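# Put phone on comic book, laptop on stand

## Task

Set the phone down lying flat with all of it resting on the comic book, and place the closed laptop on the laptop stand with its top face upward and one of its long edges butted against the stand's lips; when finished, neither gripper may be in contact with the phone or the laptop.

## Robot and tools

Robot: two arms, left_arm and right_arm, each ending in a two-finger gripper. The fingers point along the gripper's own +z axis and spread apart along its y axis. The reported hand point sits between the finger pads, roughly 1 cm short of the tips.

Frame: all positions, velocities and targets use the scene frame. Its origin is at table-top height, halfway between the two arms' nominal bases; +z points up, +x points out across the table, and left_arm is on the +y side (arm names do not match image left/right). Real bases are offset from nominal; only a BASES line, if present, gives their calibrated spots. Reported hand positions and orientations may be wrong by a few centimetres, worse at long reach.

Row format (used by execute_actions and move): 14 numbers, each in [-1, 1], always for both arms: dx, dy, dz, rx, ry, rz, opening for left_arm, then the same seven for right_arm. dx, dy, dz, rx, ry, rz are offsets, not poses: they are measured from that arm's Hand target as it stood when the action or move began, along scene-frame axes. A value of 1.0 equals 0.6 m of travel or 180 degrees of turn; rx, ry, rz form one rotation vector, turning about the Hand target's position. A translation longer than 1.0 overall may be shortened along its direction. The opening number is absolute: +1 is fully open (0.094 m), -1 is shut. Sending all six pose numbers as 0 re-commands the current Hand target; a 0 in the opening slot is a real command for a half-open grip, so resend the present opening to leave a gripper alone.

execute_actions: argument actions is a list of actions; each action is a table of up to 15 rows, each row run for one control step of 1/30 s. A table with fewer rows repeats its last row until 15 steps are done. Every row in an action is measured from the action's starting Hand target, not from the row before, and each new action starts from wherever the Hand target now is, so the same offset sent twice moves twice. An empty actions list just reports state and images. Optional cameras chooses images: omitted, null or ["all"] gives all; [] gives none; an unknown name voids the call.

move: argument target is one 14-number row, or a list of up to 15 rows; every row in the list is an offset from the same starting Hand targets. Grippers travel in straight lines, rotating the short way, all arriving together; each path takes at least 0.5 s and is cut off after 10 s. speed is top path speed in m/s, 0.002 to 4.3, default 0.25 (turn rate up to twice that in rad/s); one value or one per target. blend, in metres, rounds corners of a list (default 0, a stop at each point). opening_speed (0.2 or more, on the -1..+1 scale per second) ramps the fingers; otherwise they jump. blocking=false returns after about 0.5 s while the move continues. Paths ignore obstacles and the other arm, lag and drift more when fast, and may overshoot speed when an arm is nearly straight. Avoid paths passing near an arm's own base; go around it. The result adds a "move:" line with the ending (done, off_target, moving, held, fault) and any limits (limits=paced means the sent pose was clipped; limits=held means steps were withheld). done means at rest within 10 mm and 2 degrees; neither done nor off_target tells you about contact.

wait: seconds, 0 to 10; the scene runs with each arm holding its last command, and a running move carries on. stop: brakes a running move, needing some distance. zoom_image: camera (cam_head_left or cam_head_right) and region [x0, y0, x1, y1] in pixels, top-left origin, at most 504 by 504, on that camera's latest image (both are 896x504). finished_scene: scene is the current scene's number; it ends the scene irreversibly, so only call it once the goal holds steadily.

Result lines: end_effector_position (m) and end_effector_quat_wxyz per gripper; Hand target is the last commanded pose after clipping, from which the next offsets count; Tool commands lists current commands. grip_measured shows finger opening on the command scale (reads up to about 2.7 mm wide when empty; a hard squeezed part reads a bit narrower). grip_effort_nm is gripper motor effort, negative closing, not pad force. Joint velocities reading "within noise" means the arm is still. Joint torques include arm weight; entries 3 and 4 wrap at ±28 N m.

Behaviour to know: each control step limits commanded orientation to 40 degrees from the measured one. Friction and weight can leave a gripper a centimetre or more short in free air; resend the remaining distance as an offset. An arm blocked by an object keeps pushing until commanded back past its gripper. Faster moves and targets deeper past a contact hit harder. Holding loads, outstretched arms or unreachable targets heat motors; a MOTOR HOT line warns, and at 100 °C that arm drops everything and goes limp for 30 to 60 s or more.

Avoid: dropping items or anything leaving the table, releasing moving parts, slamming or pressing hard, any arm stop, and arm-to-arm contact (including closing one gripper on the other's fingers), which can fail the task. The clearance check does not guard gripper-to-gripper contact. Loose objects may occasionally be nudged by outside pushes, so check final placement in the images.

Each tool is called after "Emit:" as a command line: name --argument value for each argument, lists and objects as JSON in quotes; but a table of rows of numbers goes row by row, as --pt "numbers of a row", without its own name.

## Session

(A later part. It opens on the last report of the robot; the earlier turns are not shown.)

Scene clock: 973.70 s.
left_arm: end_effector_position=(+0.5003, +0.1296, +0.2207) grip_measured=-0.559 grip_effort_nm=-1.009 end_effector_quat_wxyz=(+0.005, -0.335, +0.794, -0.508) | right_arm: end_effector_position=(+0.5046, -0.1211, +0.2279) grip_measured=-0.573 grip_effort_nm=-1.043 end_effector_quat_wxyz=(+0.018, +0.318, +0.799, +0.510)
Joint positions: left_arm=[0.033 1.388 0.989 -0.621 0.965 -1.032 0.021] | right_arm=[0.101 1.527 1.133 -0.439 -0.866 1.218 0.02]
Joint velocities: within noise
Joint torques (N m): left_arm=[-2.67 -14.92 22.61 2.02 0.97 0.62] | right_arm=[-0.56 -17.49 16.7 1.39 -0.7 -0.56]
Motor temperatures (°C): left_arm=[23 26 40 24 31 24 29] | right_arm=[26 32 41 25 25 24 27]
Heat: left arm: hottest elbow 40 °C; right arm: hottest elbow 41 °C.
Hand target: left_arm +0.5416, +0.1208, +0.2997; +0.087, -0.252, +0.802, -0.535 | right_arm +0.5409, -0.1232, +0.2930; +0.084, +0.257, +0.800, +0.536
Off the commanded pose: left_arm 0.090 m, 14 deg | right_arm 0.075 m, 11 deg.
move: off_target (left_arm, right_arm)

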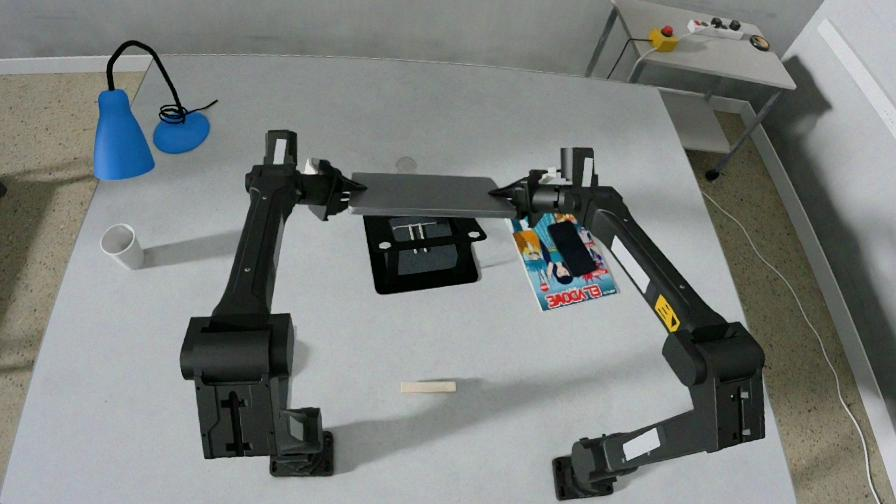

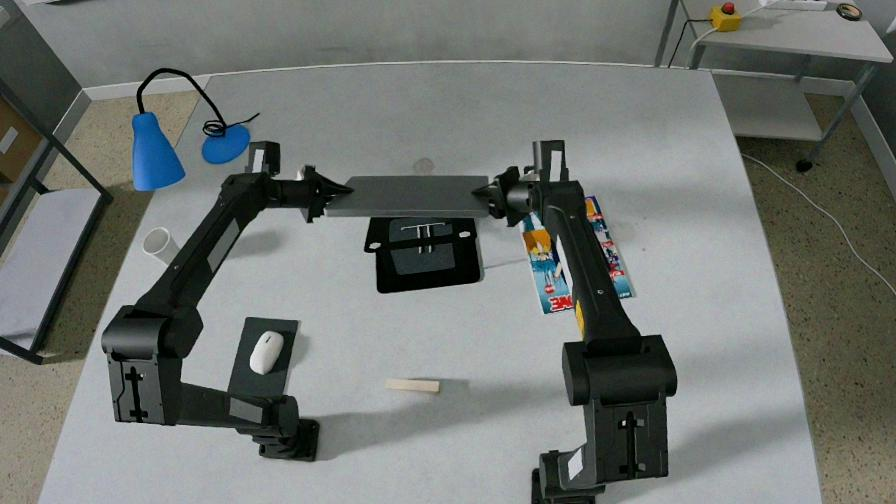

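Emit:
move --pt "0.027 0.045 0 0 0.044 0.056 -0.9 0.097 0.047 0 0 0.044 0.056 -0.9" --speed '[0.06]'

Emit:
zoom_image --camera "cam_head_left" --region '[280, 130, 580, 330]'

Emit:
zoom_image --camera "cam_head_right" --region '[260, 130, 560, 330]'

Scene clock: 997.33 s.
left_arm: end_effector_position=(+0.5202, +0.1437, +0.2235) grip_measured=-0.559 grip_effort_nm=-1.009 end_effector_quat_wxyz=(-0.003, -0.430, +0.768, -0.475) | right_arm: end_effector_position=(+0.5679, -0.1033, +0.2258) grip_measured=-0.573 grip_effort_nm=-1.038 end_effector_quat_wxyz=(-0.081, +0.286, +0.818, +0.493)
Joint positions: left_arm=[0.036 1.397 1.035 -0.632 0.857 -1.226 0.021] | right_arm=[0.099 1.803 1.525 -0.85 -0.983 1.018 0.02]
Joint velocities: within noise
Joint torques (N m): left_arm=[-0.38 -16.67 21.97 1.46 0.88 0.84] | right_arm=[0.73 -22.48 17.05 0.79 -0.86 -0.47]
Motor temperatures (°C): left_arm=[23 27 46 24 31 24 30] | right_arm=[26 33 49 25 26 24 27]
Heat: left arm: hottest elbow 46 °C; right arm: hottest elbow 49 °C.
Hand target: left_arm +0.5577, +0.1478, +0.2995; +0.078, -0.358, +0.781, -0.506 | right_arm +0.5991, -0.0948, +0.2929; -0.019, +0.222, +0.823, +0.522
Off the commanded pose: left_arm 0.085 m, 13 deg | right_arm 0.075 m, 11 deg.
move: off_target (left_arm, right_arm)

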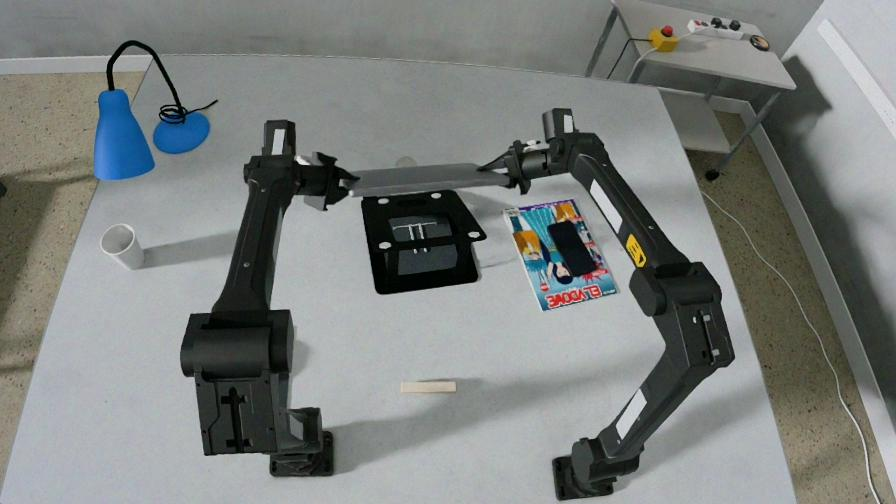

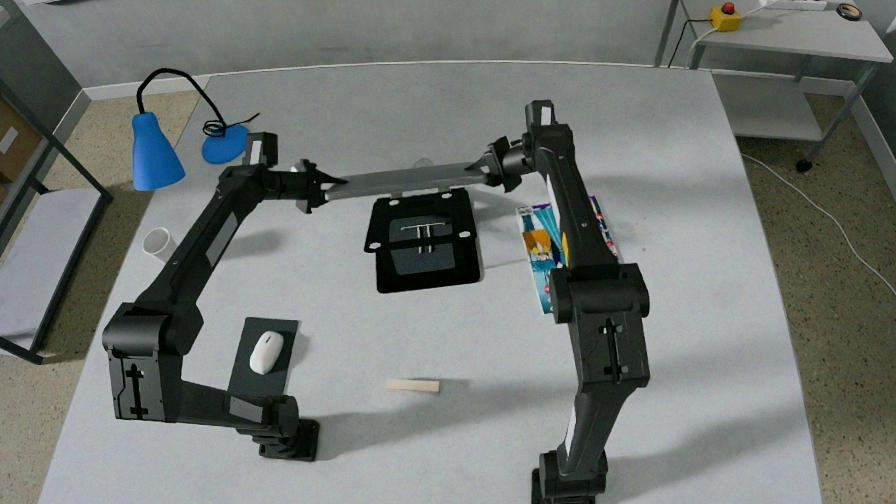

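Scaled by 1.680.

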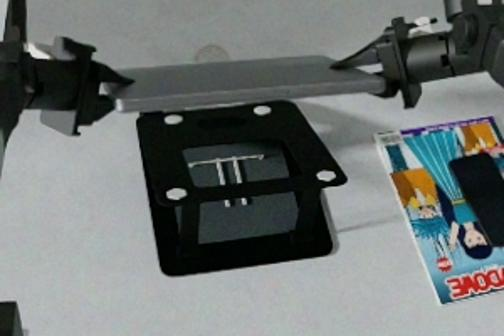

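Scaled by 1.680.

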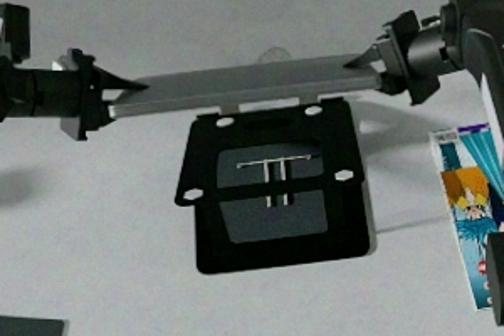

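Emit:
move --pt "0 0.0 -0.17 0 0 0 -0.9 0 0 -0.17 0 0 0 -0.9" --speed '[0.08]'

Emit:
zoom_image --camera "cam_head_left" --region '[280, 130, 580, 330]'

Emit:
zoom_image --camera "cam_head_right" --region '[260, 130, 560, 330]'

Scene clock: 1015.47 s.
left_arm: end_effector_position=(+0.5452, +0.1457, +0.1605) grip_measured=-0.559 grip_effort_nm=-1.009 end_effector_quat_wxyz=(+0.019, -0.418, +0.769, -0.483) | right_arm: end_effector_position=(+0.5926, -0.1005, +0.1617) grip_measured=-0.573 grip_effort_nm=-1.038 end_effector_quat_wxyz=(-0.058, +0.271, +0.818, +0.504)
Joint positions: left_arm=[0.036 1.524 0.973 -0.392 0.853 -1.225 0.021] | right_arm=[0.1 1.903 1.482 -0.646 -0.983 1.018 0.02]
Joint velocities: within noise
Joint torques (N m): left_arm=[-1.32 -18.14 11.92 2.96 1 0.85] | right_arm=[0.67 -24.47 9.44 1.8 -0.86 -0.43]
Motor temperatures (°C): left_arm=[22 28 47 24 31 24 30] | right_arm=[26 35 53 25 26 24 27]
Heat: left arm: hottest elbow 47 °C; right arm: hottest elbow 53 °C.
Hand target: left_arm +0.5578, +0.1478, +0.1975; +0.078, -0.357, +0.781, -0.506 | right_arm +0.5992, -0.0948, +0.1911; -0.019, +0.222, +0.823, +0.522
Off the commanded pose: left_arm 0.039 m, 10 deg | right_arm 0.031 m, 7 deg.
move: off_target (left_arm, right_arm)

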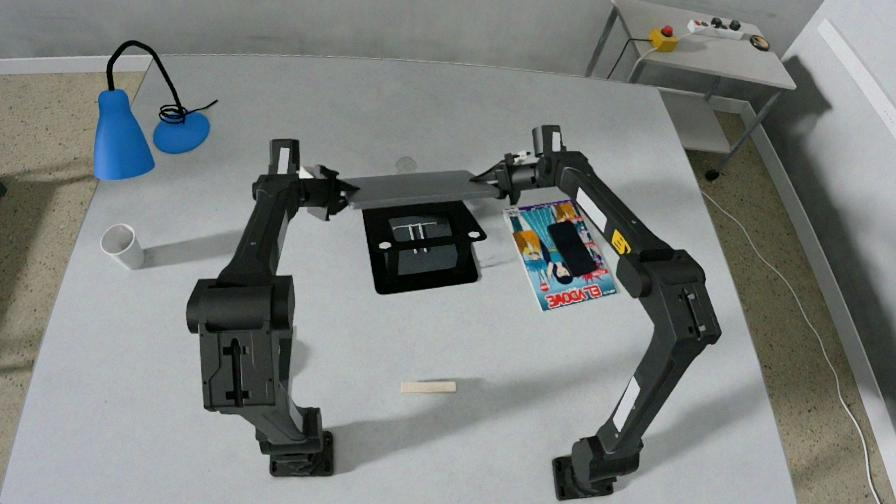

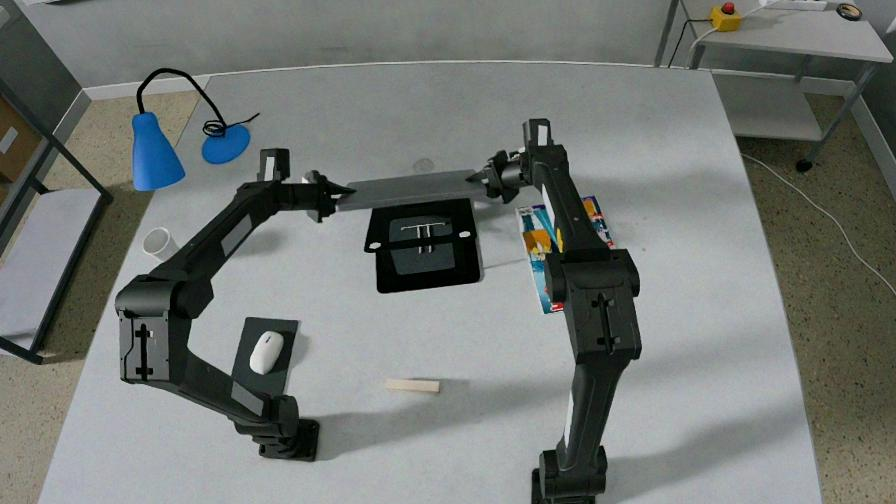

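Scaled by 1.680.

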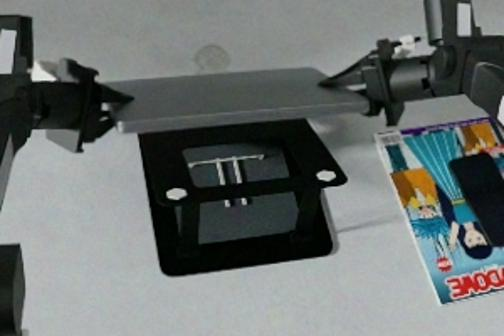

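Scaled by 1.680.

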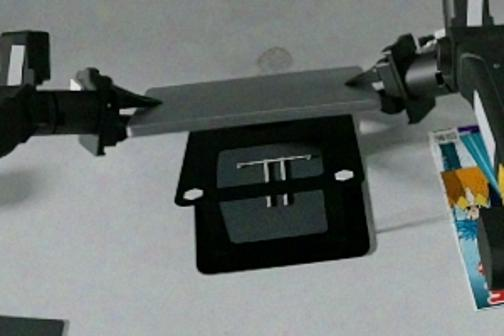

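Emit:
move --pt "-0.09 0.018 -0.04 0 0 0.01 -0.9 -0.09 0.018 -0.04 0 0 0.01 -0.9" --speed '[0.06]'

Emit:
zoom_image --camera "cam_head_left" --region '[280, 130, 580, 330]'

Emit:
zoom_image --camera "cam_head_right" --region '[260, 130, 560, 330]'

Scene clock: 1023.30 s.
left_arm: end_effector_position=(+0.4929, +0.1538, +0.1307) grip_measured=-0.559 grip_effort_nm=-1.013 end_effector_quat_wxyz=(+0.023, -0.430, +0.765, -0.479) | right_arm: end_effector_position=(+0.5456, -0.0915, +0.1280) grip_measured=-0.573 grip_effort_nm=-1.038 end_effector_quat_wxyz=(-0.069, +0.261, +0.820, +0.504)
Joint positions: left_arm=[0.06 1.44 0.791 -0.306 0.849 -1.22 0.021] | right_arm=[0.121 1.852 1.303 -0.53 -0.993 1.013 0.02]
Joint velocities: within noise
Joint torques (N m): left_arm=[-0.21 -17.61 10.84 2.55 1.12 0.79] | right_arm=[1.14 -25.82 7.76 1.37 -0.63 -0.44]
Motor temperatures (°C): left_arm=[22 28 47 24 31 25 30] | right_arm=[26 37 51 25 26 24 27]
Heat: left arm: hottest elbow 47 °C; right arm: hottest elbow 51 °C.
Hand target: left_arm +0.5038, +0.1585, +0.1737; +0.086, -0.369, +0.775, -0.505 | right_arm +0.5452, -0.0841, +0.1670; -0.027, +0.209, +0.827, +0.522
Off the commanded pose: left_arm 0.044 m, 10 deg | right_arm 0.040 m, 8 deg.
move: off_target (left_arm, right_arm)

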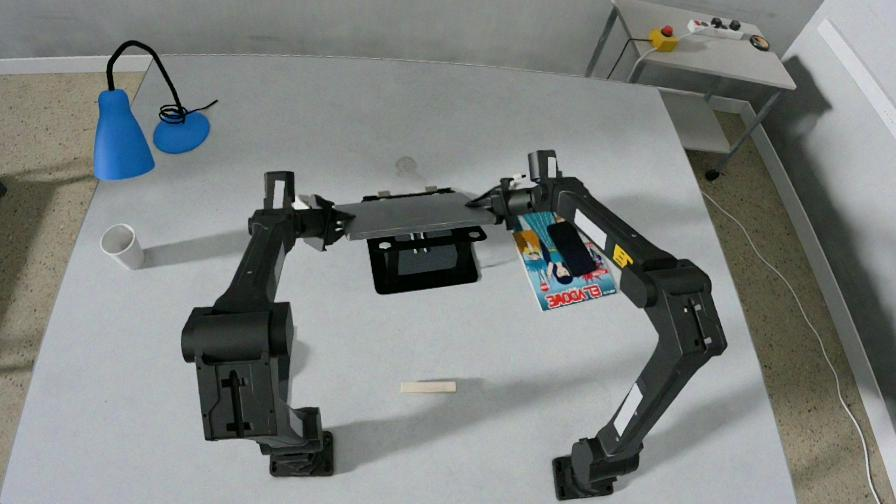

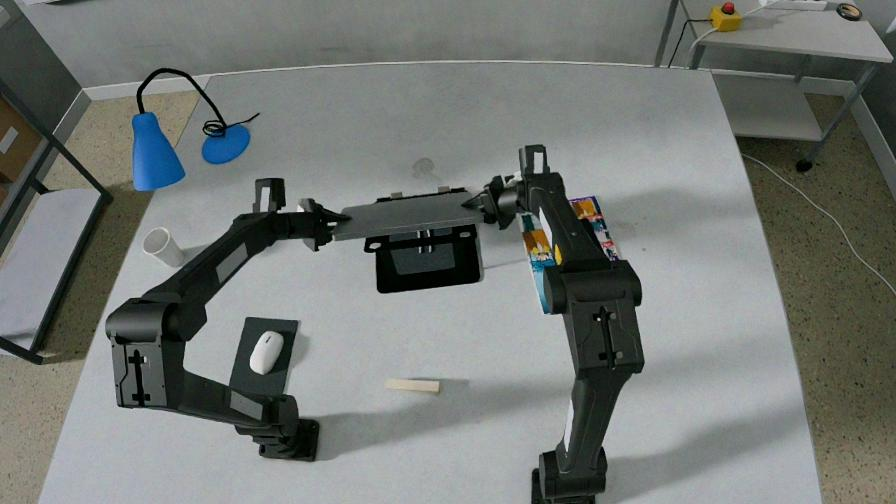

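Scaled by 1.680.

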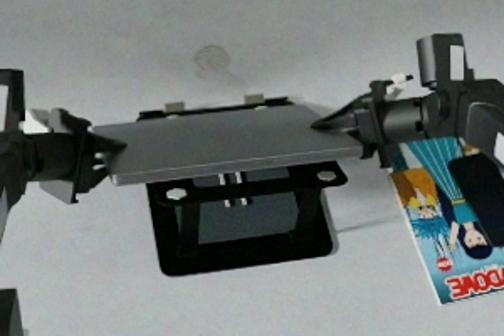

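Scaled by 1.680.

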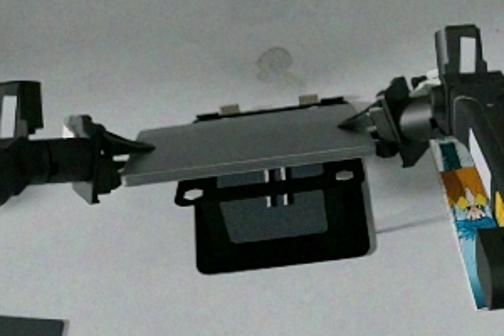

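Emit:
move --pt "0.02 0.0 -0.05 0 0 0.0 -0.9 0.02 0.0 -0.05 0 0 0.0 -0.9" --speed '[0.05]'

Emit:
zoom_image --camera "cam_head_left" --region '[300, 150, 540, 320]'

Emit:
zoom_image --camera "cam_head_right" --region '[290, 150, 530, 320]'

Scene clock: 1029.87 s.
left_arm: end_effector_position=(+0.5012, +0.1537, +0.1190) grip_measured=-0.559 grip_effort_nm=-1.009 end_effector_quat_wxyz=(+0.035, -0.419, +0.765, -0.488) | right_arm: end_effector_position=(+0.5521, -0.0915, +0.1211) grip_measured=-0.573 grip_effort_nm=-1.038 end_effector_quat_wxyz=(-0.054, +0.254, +0.821, +0.508)
Joint positions: left_arm=[0.06 1.482 0.781 -0.219 0.857 -1.219 0.021] | right_arm=[0.121 1.866 1.298 -0.477 -0.984 1.013 0.02]
Joint velocities: within noise
Joint torques (N m): left_arm=[-0.15 -13.8 10.88 3 0.81 0.77] | right_arm=[0.97 -22.36 8.64 1.54 -0.95 -0.47]
Motor temperatures (°C): left_arm=[22 27 46 24 32 25 30] | right_arm=[26 38 49 25 26 24 27]
Heat: left arm: hottest elbow 46 °C; right arm: hottest elbow 49 °C.
Hand target: left_arm +0.5157, +0.1586, +0.1436; +0.086, -0.370, +0.775, -0.505 | right_arm +0.5572, -0.0841, +0.1371; -0.027, +0.209, +0.827, +0.522
Off the commanded pose: left_arm 0.029 m, 8 deg | right_arm 0.018 m, 6 deg.
move: off_target (left_arm, right_arm)

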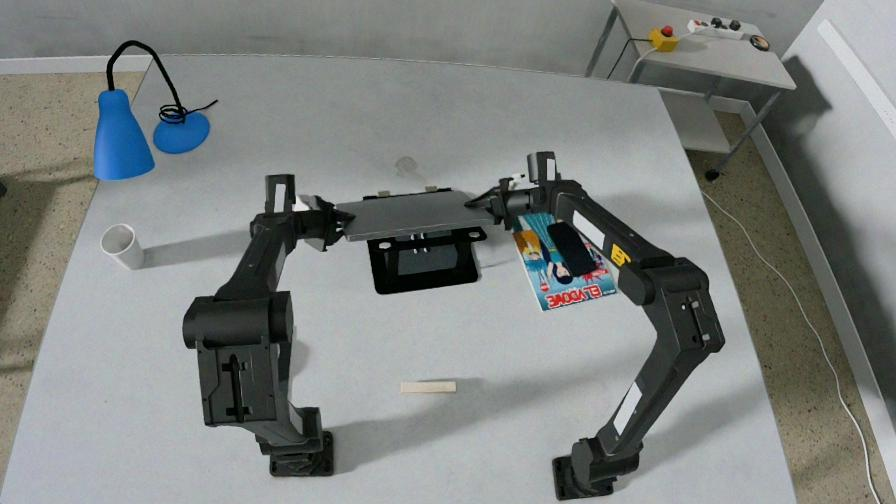

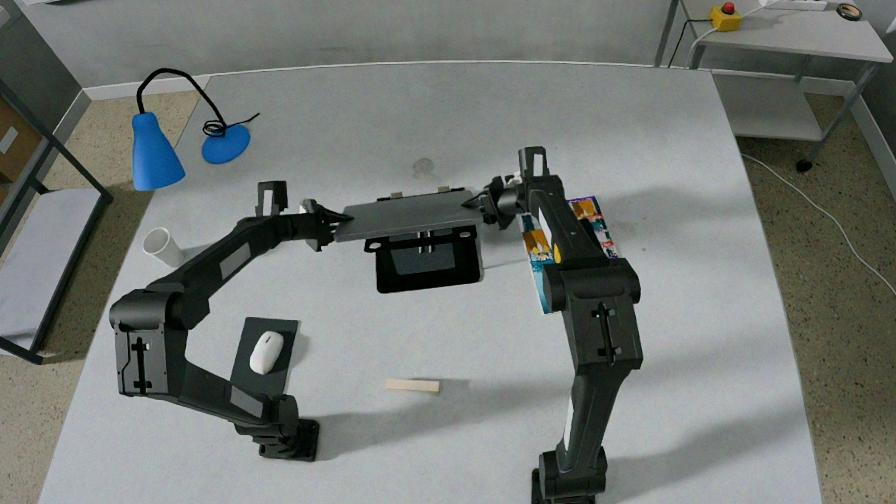

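Scaled by 2.100.

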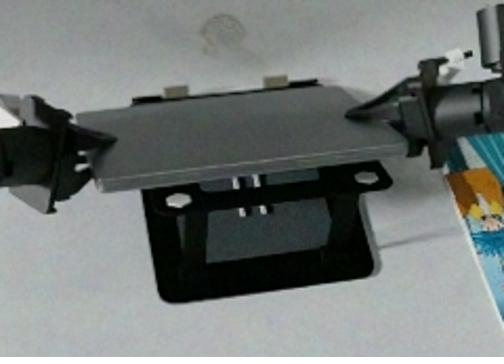

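Scaled by 2.100.

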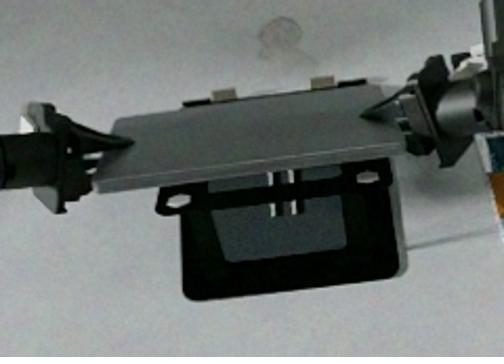

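Emit:
move --pt "0.04 0.0 -0.04 0 0 0.0 -0.9 0.04 0.0 -0.04 0 0 0.0 -0.9" --speed '[0.05]'

Emit:
zoom_image --camera "cam_head_left" --region '[300, 150, 540, 320]'

Emit:
zoom_image --camera "cam_head_right" --region '[290, 150, 530, 320]'

Scene clock: 1035.47 s.
left_arm: end_effector_position=(+0.5137, +0.1543, +0.0981) grip_measured=-0.558 grip_effort_nm=-1.009 end_effector_quat_wxyz=(+0.045, -0.407, +0.766, -0.496) | right_arm: end_effector_position=(+0.5637, -0.0894, +0.1049) grip_measured=-0.573 grip_effort_nm=-1.038 end_effector_quat_wxyz=(-0.048, +0.245, +0.822, +0.512)
Joint positions: left_arm=[0.061 1.557 0.781 -0.118 0.867 -1.209 0.021] | right_arm=[0.121 1.914 1.318 -0.436 -0.991 1.003 0.02]
Joint velocities: within noise
Joint torques (N m): left_arm=[-1.32 -13.98 13.76 1.74 0.37 0.62] | right_arm=[0.56 -19.37 11.37 0.84 -0.84 -0.44]
Motor temperatures (°C): left_arm=[22 27 46 24 31 25 30] | right_arm=[26 39 49 25 26 24 28]
Heat: left arm: hottest elbow 46 °C; right arm: hottest elbow 49 °C.
Hand target: left_arm +0.5398, +0.1587, +0.1197; +0.086, -0.370, +0.775, -0.505 | right_arm +0.5812, -0.0841, +0.1132; -0.027, +0.209, +0.827, +0.522
Off the commanded pose: left_arm 0.034 m, 6 deg | right_arm 0.020 m, 5 deg.
move: off_target (left_arm, right_arm)

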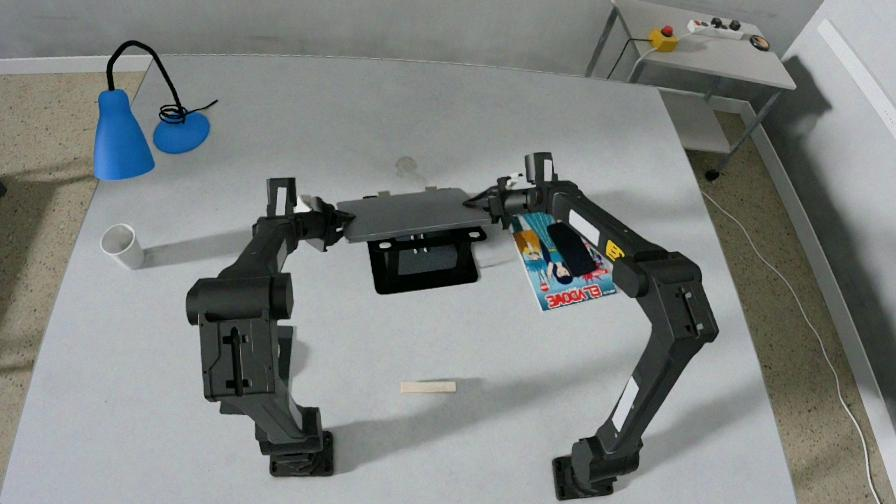

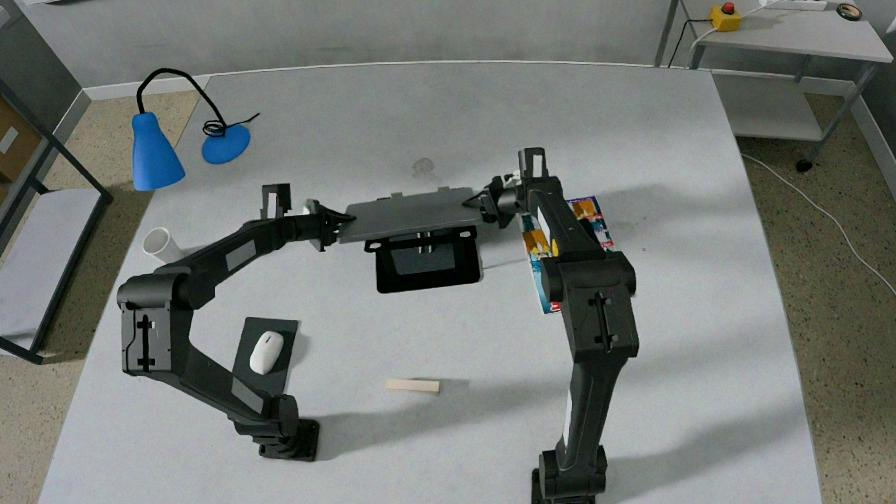

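Scaled by 2.100.

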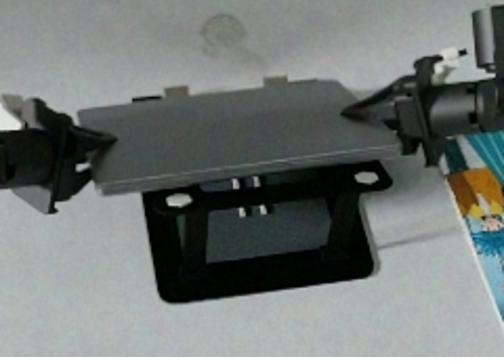

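Scaled by 2.100.

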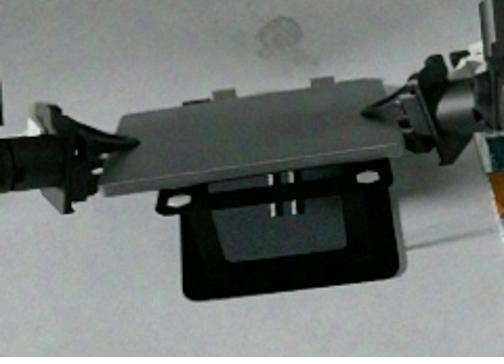

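Emit:
move --pt "0.03 0.0 -0.045 0 0.03 0.0 -0.9 0.03 0.0 -0.035 0 0.03 0.0 -0.9" --speed '[0.05]'

Emit:
zoom_image --camera "cam_head_left" --region '[300, 150, 540, 320]'

Emit:
zoom_image --camera "cam_head_right" --region '[290, 150, 530, 320]'

Scene clock: 1042.43 s.
left_arm: end_effector_position=(+0.5386, +0.1569, +0.0854) grip_measured=-0.557 grip_effort_nm=-1.013 end_effector_quat_wxyz=(+0.030, -0.416, +0.766, -0.489) | right_arm: end_effector_position=(+0.5895, -0.0862, +0.0931) grip_measured=-0.574 grip_effort_nm=-1.038 end_effector_quat_wxyz=(-0.068, +0.252, +0.820, +0.509)
Joint positions: left_arm=[0.062 1.642 0.86 -0.149 0.867 -1.21 0.021] | right_arm=[0.119 2.002 1.431 -0.511 -1.005 0.993 0.02]
Joint velocities: within noise
Joint torques (N m): left_arm=[-1.38 -12.86 13.5 0.65 0.03 0.63] | right_arm=[0.38 -20.66 10.73 -0.06 -0.84 -0.31]
Motor temperatures (°C): left_arm=[22 27 46 24 31 24 30] | right_arm=[26 38 49 25 26 24 28]
Heat: left arm: hottest elbow 46 °C; right arm: hottest elbow 49 °C.
Hand target: left_arm +0.5578, +0.1586, +0.0927; +0.049, -0.393, +0.778, -0.487 | right_arm +0.5992, -0.0841, +0.0921; -0.066, +0.233, +0.824, +0.511
Off the commanded pose: left_arm 0.021 m, 4 deg | right_arm 0.010 m, 2 deg.
move: off_target (left_arm)

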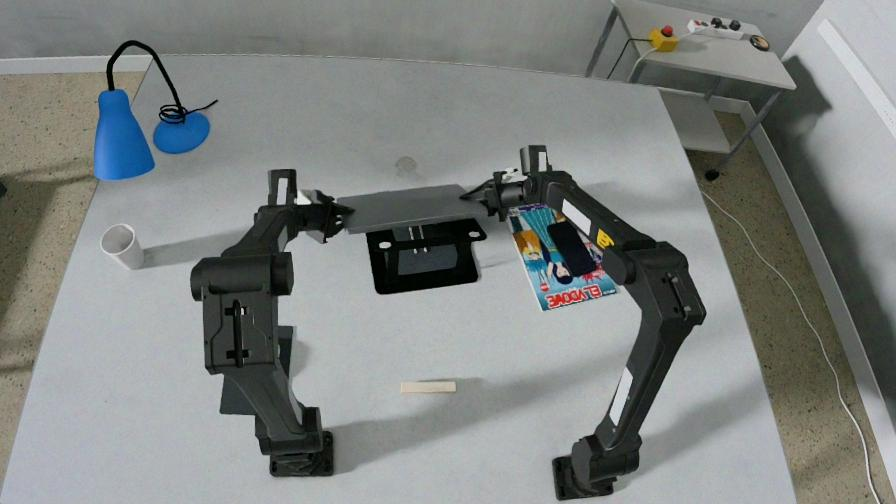

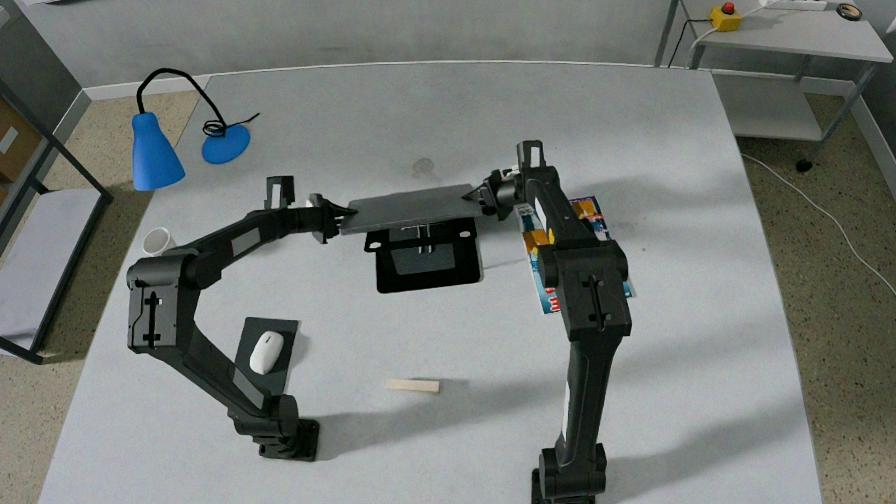

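Scaled by 2.100.

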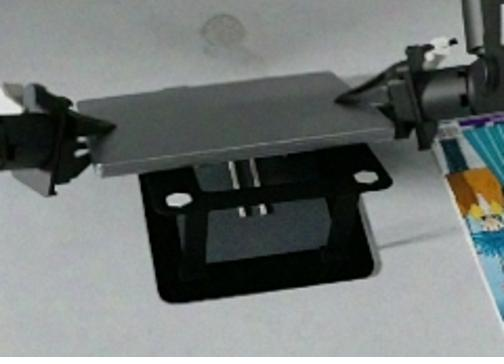

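Scaled by 2.100.

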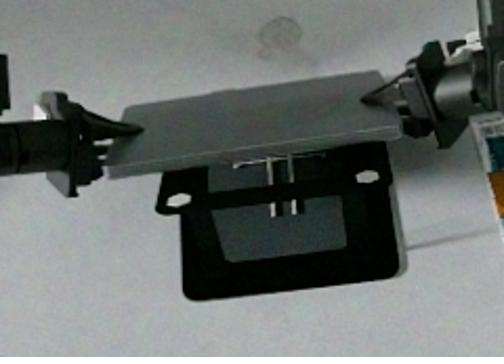

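Emit:
move --pt "-0.02 0.0 0.15 0 0.0 0.0 -0.9 -0.02 0.0 0.13 0 0.0 0.0 -0.9" --pt "-0.1 0.0 0.15 0 0.0 0.0 -0.9 -0.1 0.0 0.13 0 0.0 0.0 -0.9" --speed '[0.06]'

Emit:
zoom_image --camera "cam_head_left" --region '[300, 150, 540, 320]'

Emit:
zoom_image --camera "cam_head_right" --region '[290, 150, 530, 320]'

speed must be one number or one for each of the 2 targets, got a list of 1; nothing of the call was run

Scaled by 2.100.

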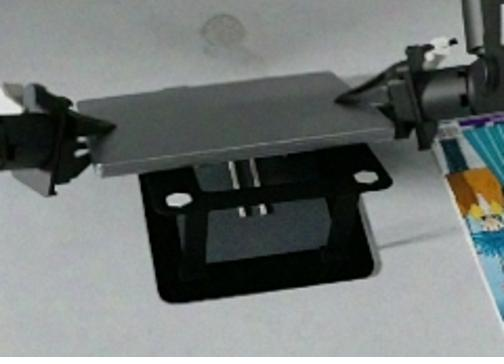

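Scaled by 2.100.

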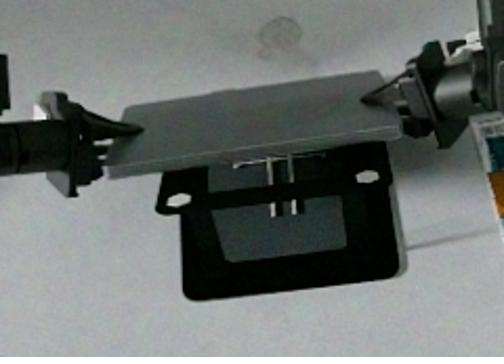

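Emit:
move --pt "-0.02 0.0 0.15 0 0.0 0.0 -0.9 -0.02 0.0 0.13 0 0.0 0.0 -0.9" --pt "-0.1 0.0 0.15 0 0.0 0.0 -0.9 -0.1 0.0 0.13 0 0.0 0.0 -0.9" --speed 0.06

Emit:
zoom_image --camera "cam_head_left" --region '[300, 150, 540, 320]'

Emit:
zoom_image --camera "cam_head_right" --region '[290, 150, 530, 320]'

Scene clock: 1052.77 s.
left_arm: end_effector_position=(+0.4878, +0.1549, +0.1361) grip_measured=-0.558 grip_effort_nm=-1.009 end_effector_quat_wxyz=(-0.010, -0.451, +0.764, -0.461) | right_arm: end_effector_position=(+0.5390, -0.0912, +0.1294) grip_measured=-0.575 grip_effort_nm=-1.043 end_effector_quat_wxyz=(-0.109, +0.284, +0.815, +0.493)
Joint positions: left_arm=[0.062 1.434 0.833 -0.442 0.844 -1.217 0.021] | right_arm=[0.121 1.861 1.335 -0.64 -1.008 1.022 0.02]
Joint velocities: within noise
Joint torques (N m): left_arm=[-1.38 -18.26 11.97 1.58 1.02 0.76] | right_arm=[1.2 -26.23 7.73 1.33 -0.53 -0.45]
Motor temperatures (°C): left_arm=[22 27 45 24 31 24 30] | right_arm=[26 39 47 25 26 24 28]
Heat: left arm: hottest elbow 45 °C; right arm: hottest elbow 47 °C.
Hand target: left_arm +0.4978, +0.1586, +0.1827; +0.049, -0.393, +0.778, -0.487 | right_arm +0.5392, -0.0841, +0.1700; -0.066, +0.234, +0.824, +0.511
Off the commanded pose: left_arm 0.048 m, 10 deg | right_arm 0.041 m, 8 deg.
move: off_target (left_arm, right_arm)

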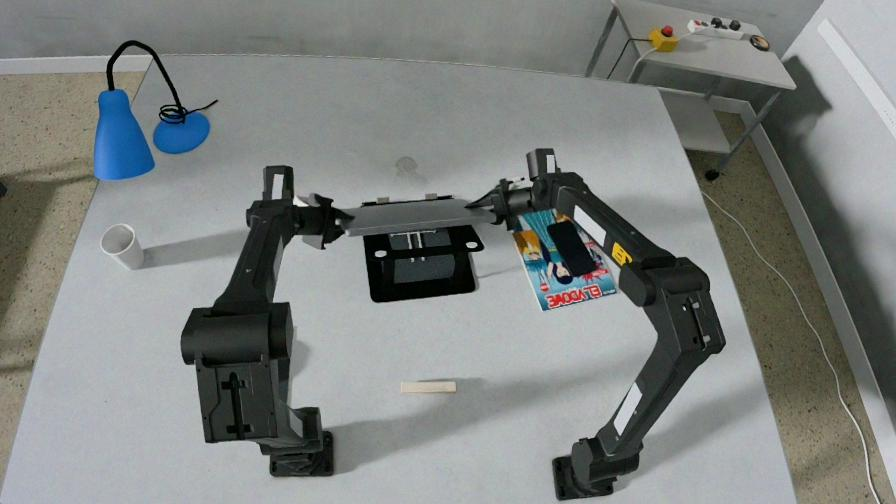

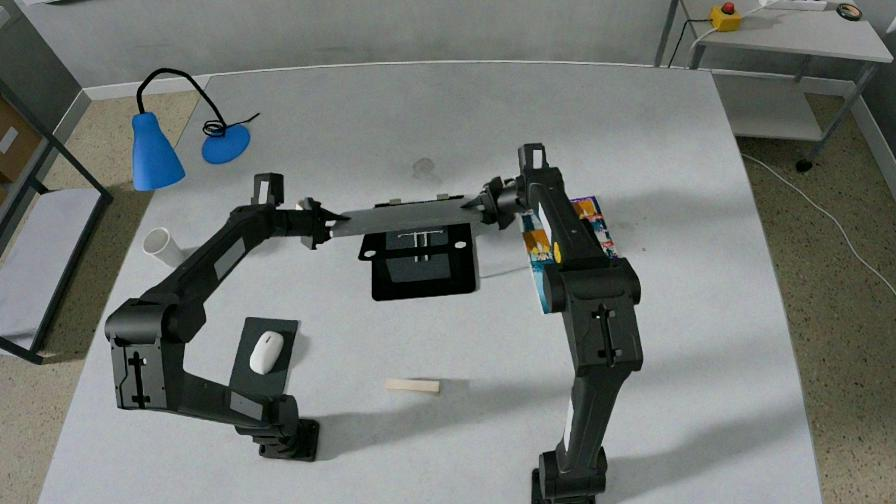

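Scaled by 2.100.

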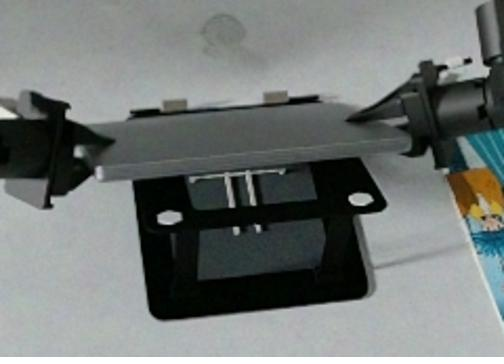

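Scaled by 2.100.

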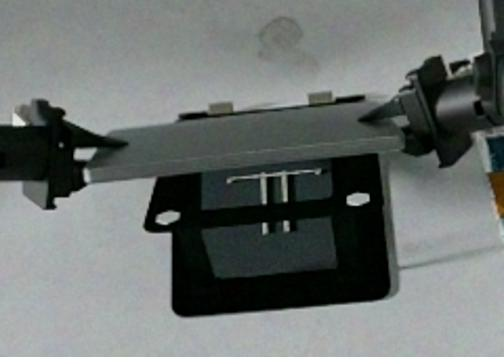

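Emit:
move --pt "-0.025 0.0 0.0 0 0.0 0.0 -0.9 -0.025 0.0 0.0 0 0.0 0.0 -0.9" --pt "-0.025 0.0 -0.06 0 0.0 0.0 -0.9 -0.025 0.0 -0.05 0 0.0 0.0 -0.9" --speed 0.05

Emit:
zoom_image --camera "cam_head_left" --region '[300, 150, 540, 320]'

Emit:
zoom_image --camera "cam_head_right" --region '[290, 150, 530, 320]'

Scene clock: 1060.27 s.
left_arm: end_effector_position=(+0.4731, +0.1547, +0.1292) grip_measured=-0.558 grip_effort_nm=-1.009 end_effector_quat_wxyz=(+0.009, -0.436, +0.766, -0.472) | right_arm: end_effector_position=(+0.5259, -0.0907, +0.1269) grip_measured=-0.575 grip_effort_nm=-1.038 end_effector_quat_wxyz=(-0.088, +0.268, +0.817, +0.503)
Joint positions: left_arm=[0.067 1.401 0.76 -0.358 0.853 -1.203 0.021] | right_arm=[0.125 1.823 1.258 -0.545 -1.007 1.022 0.02]
Joint velocities: within noise
Joint torques (N m): left_arm=[-0.09 -12.75 10.51 2.25 0.84 0.75] | right_arm=[1.2 -21.95 7.31 1.09 -0.5 -0.36]
Motor temperatures (°C): left_arm=[22 28 44 24 31 25 30] | right_arm=[26 40 46 25 26 24 28]
Heat: left arm: hottest elbow 44 °C; right arm: hottest elbow 46 °C.
Hand target: left_arm +0.4828, +0.1585, +0.1467; +0.049, -0.393, +0.778, -0.487 | right_arm +0.5242, -0.0840, +0.1402; -0.066, +0.233, +0.824, +0.511
Off the commanded pose: left_arm 0.020 m, 7 deg | right_arm 0.015 m, 5 deg.
move: off_target (left_arm, right_arm)

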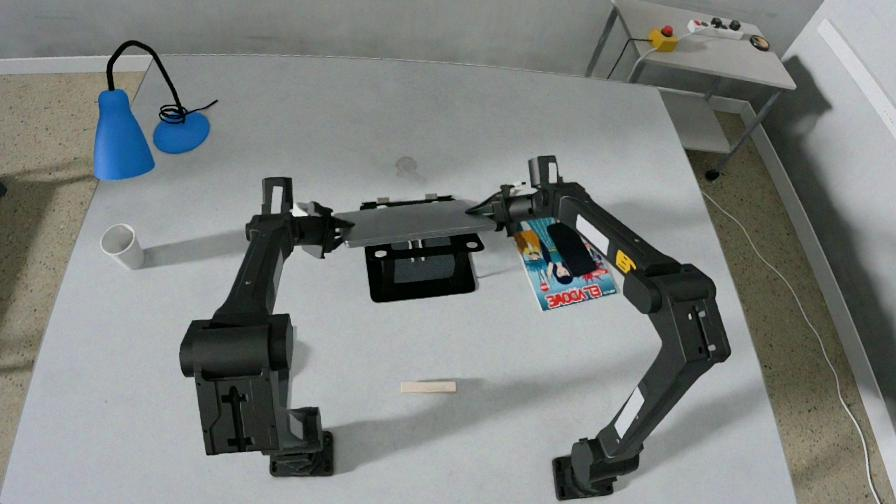

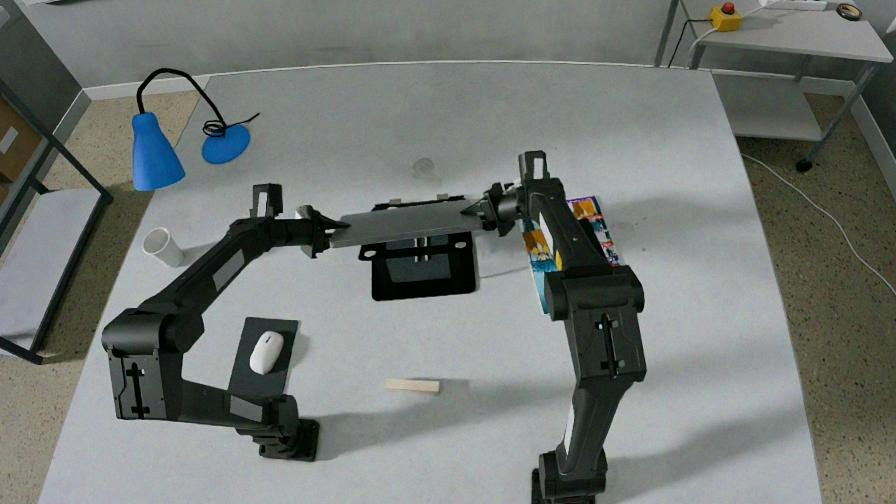

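Scaled by 2.100.

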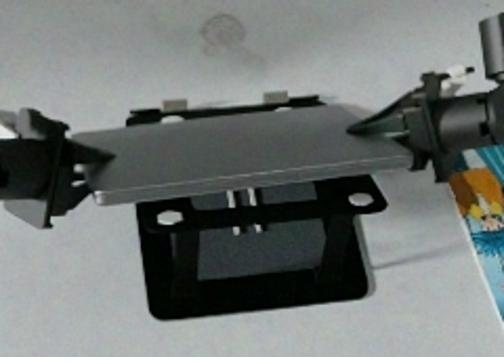

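Scaled by 2.100.

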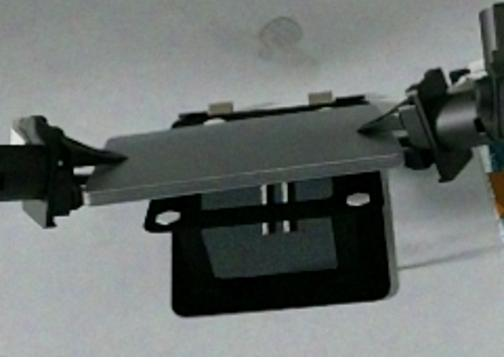

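Emit:
move --pt "0.03 0.0 -0.035 0 0.0 0.0 -0.9 0.03 0.0 -0.03 0 0.0 0.0 -0.9" --speed 0.04

Emit:
zoom_image --camera "cam_head_left" --region '[300, 150, 540, 320]'

Emit:
zoom_image --camera "cam_head_right" --region '[290, 150, 530, 320]'

Scene clock: 1067.50 s.
left_arm: end_effector_position=(+0.4844, +0.1541, +0.1129) grip_measured=-0.558 grip_effort_nm=-1.009 end_effector_quat_wxyz=(+0.015, -0.423, +0.768, -0.481) | right_arm: end_effector_position=(+0.5324, -0.0906, +0.1166) grip_measured=-0.575 grip_effort_nm=-1.043 end_effector_quat_wxyz=(-0.079, +0.266, +0.818, +0.504)
Joint positions: left_arm=[0.067 1.465 0.76 -0.276 0.868 -1.193 0.021] | right_arm=[0.125 1.845 1.258 -0.503 -0.999 1.024 0.02]
Joint velocities: within noise
Joint torques (N m): left_arm=[-0.97 -12.28 11.89 1.61 0.24 0.59] | right_arm=[0.97 -18.96 10.11 0.65 -0.83 -0.41]
Motor temperatures (°C): left_arm=[22 28 43 24 31 25 30] | right_arm=[26 40 45 25 26 24 28]
Heat: left arm: hottest elbow 43 °C; right arm: hottest elbow 45 °C.
Hand target: left_arm +0.5009, +0.1586, +0.1256; +0.049, -0.393, +0.778, -0.487 | right_arm +0.5422, -0.0840, +0.1221; -0.066, +0.234, +0.824, +0.511
Off the commanded pose: left_arm 0.021 m, 5 deg | right_arm 0.013 m, 4 deg.
move: off_target (left_arm, right_arm)

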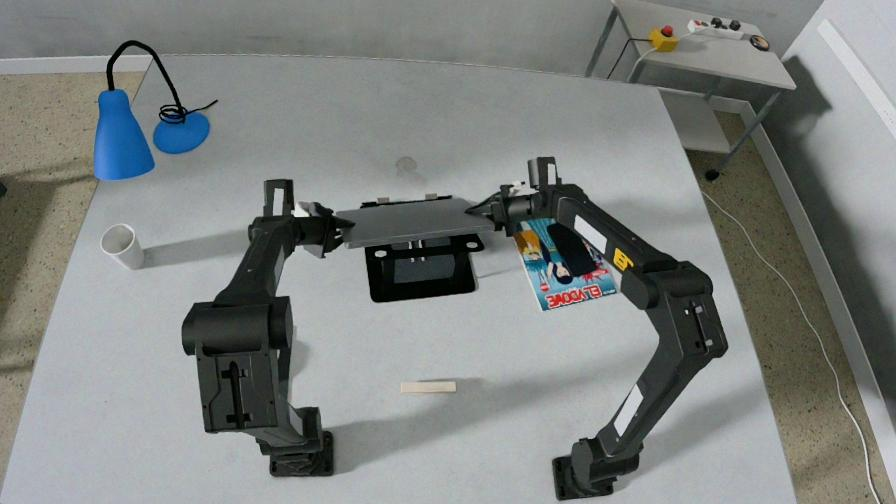

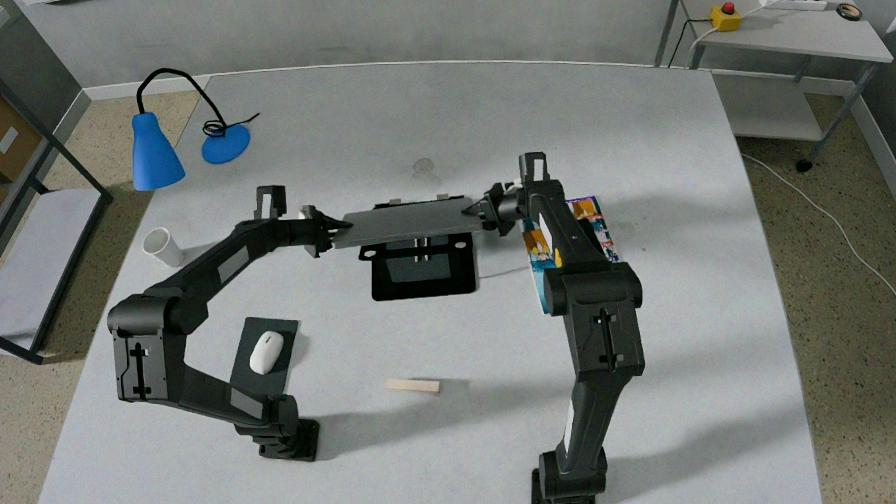

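Scaled by 2.100.

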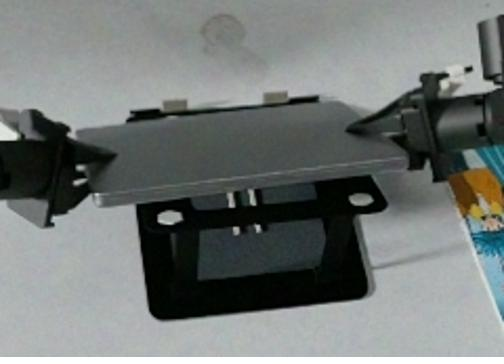

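Scaled by 2.100.

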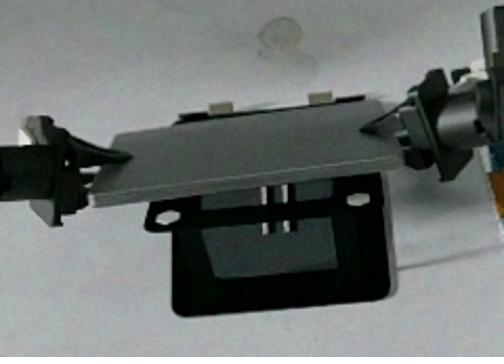

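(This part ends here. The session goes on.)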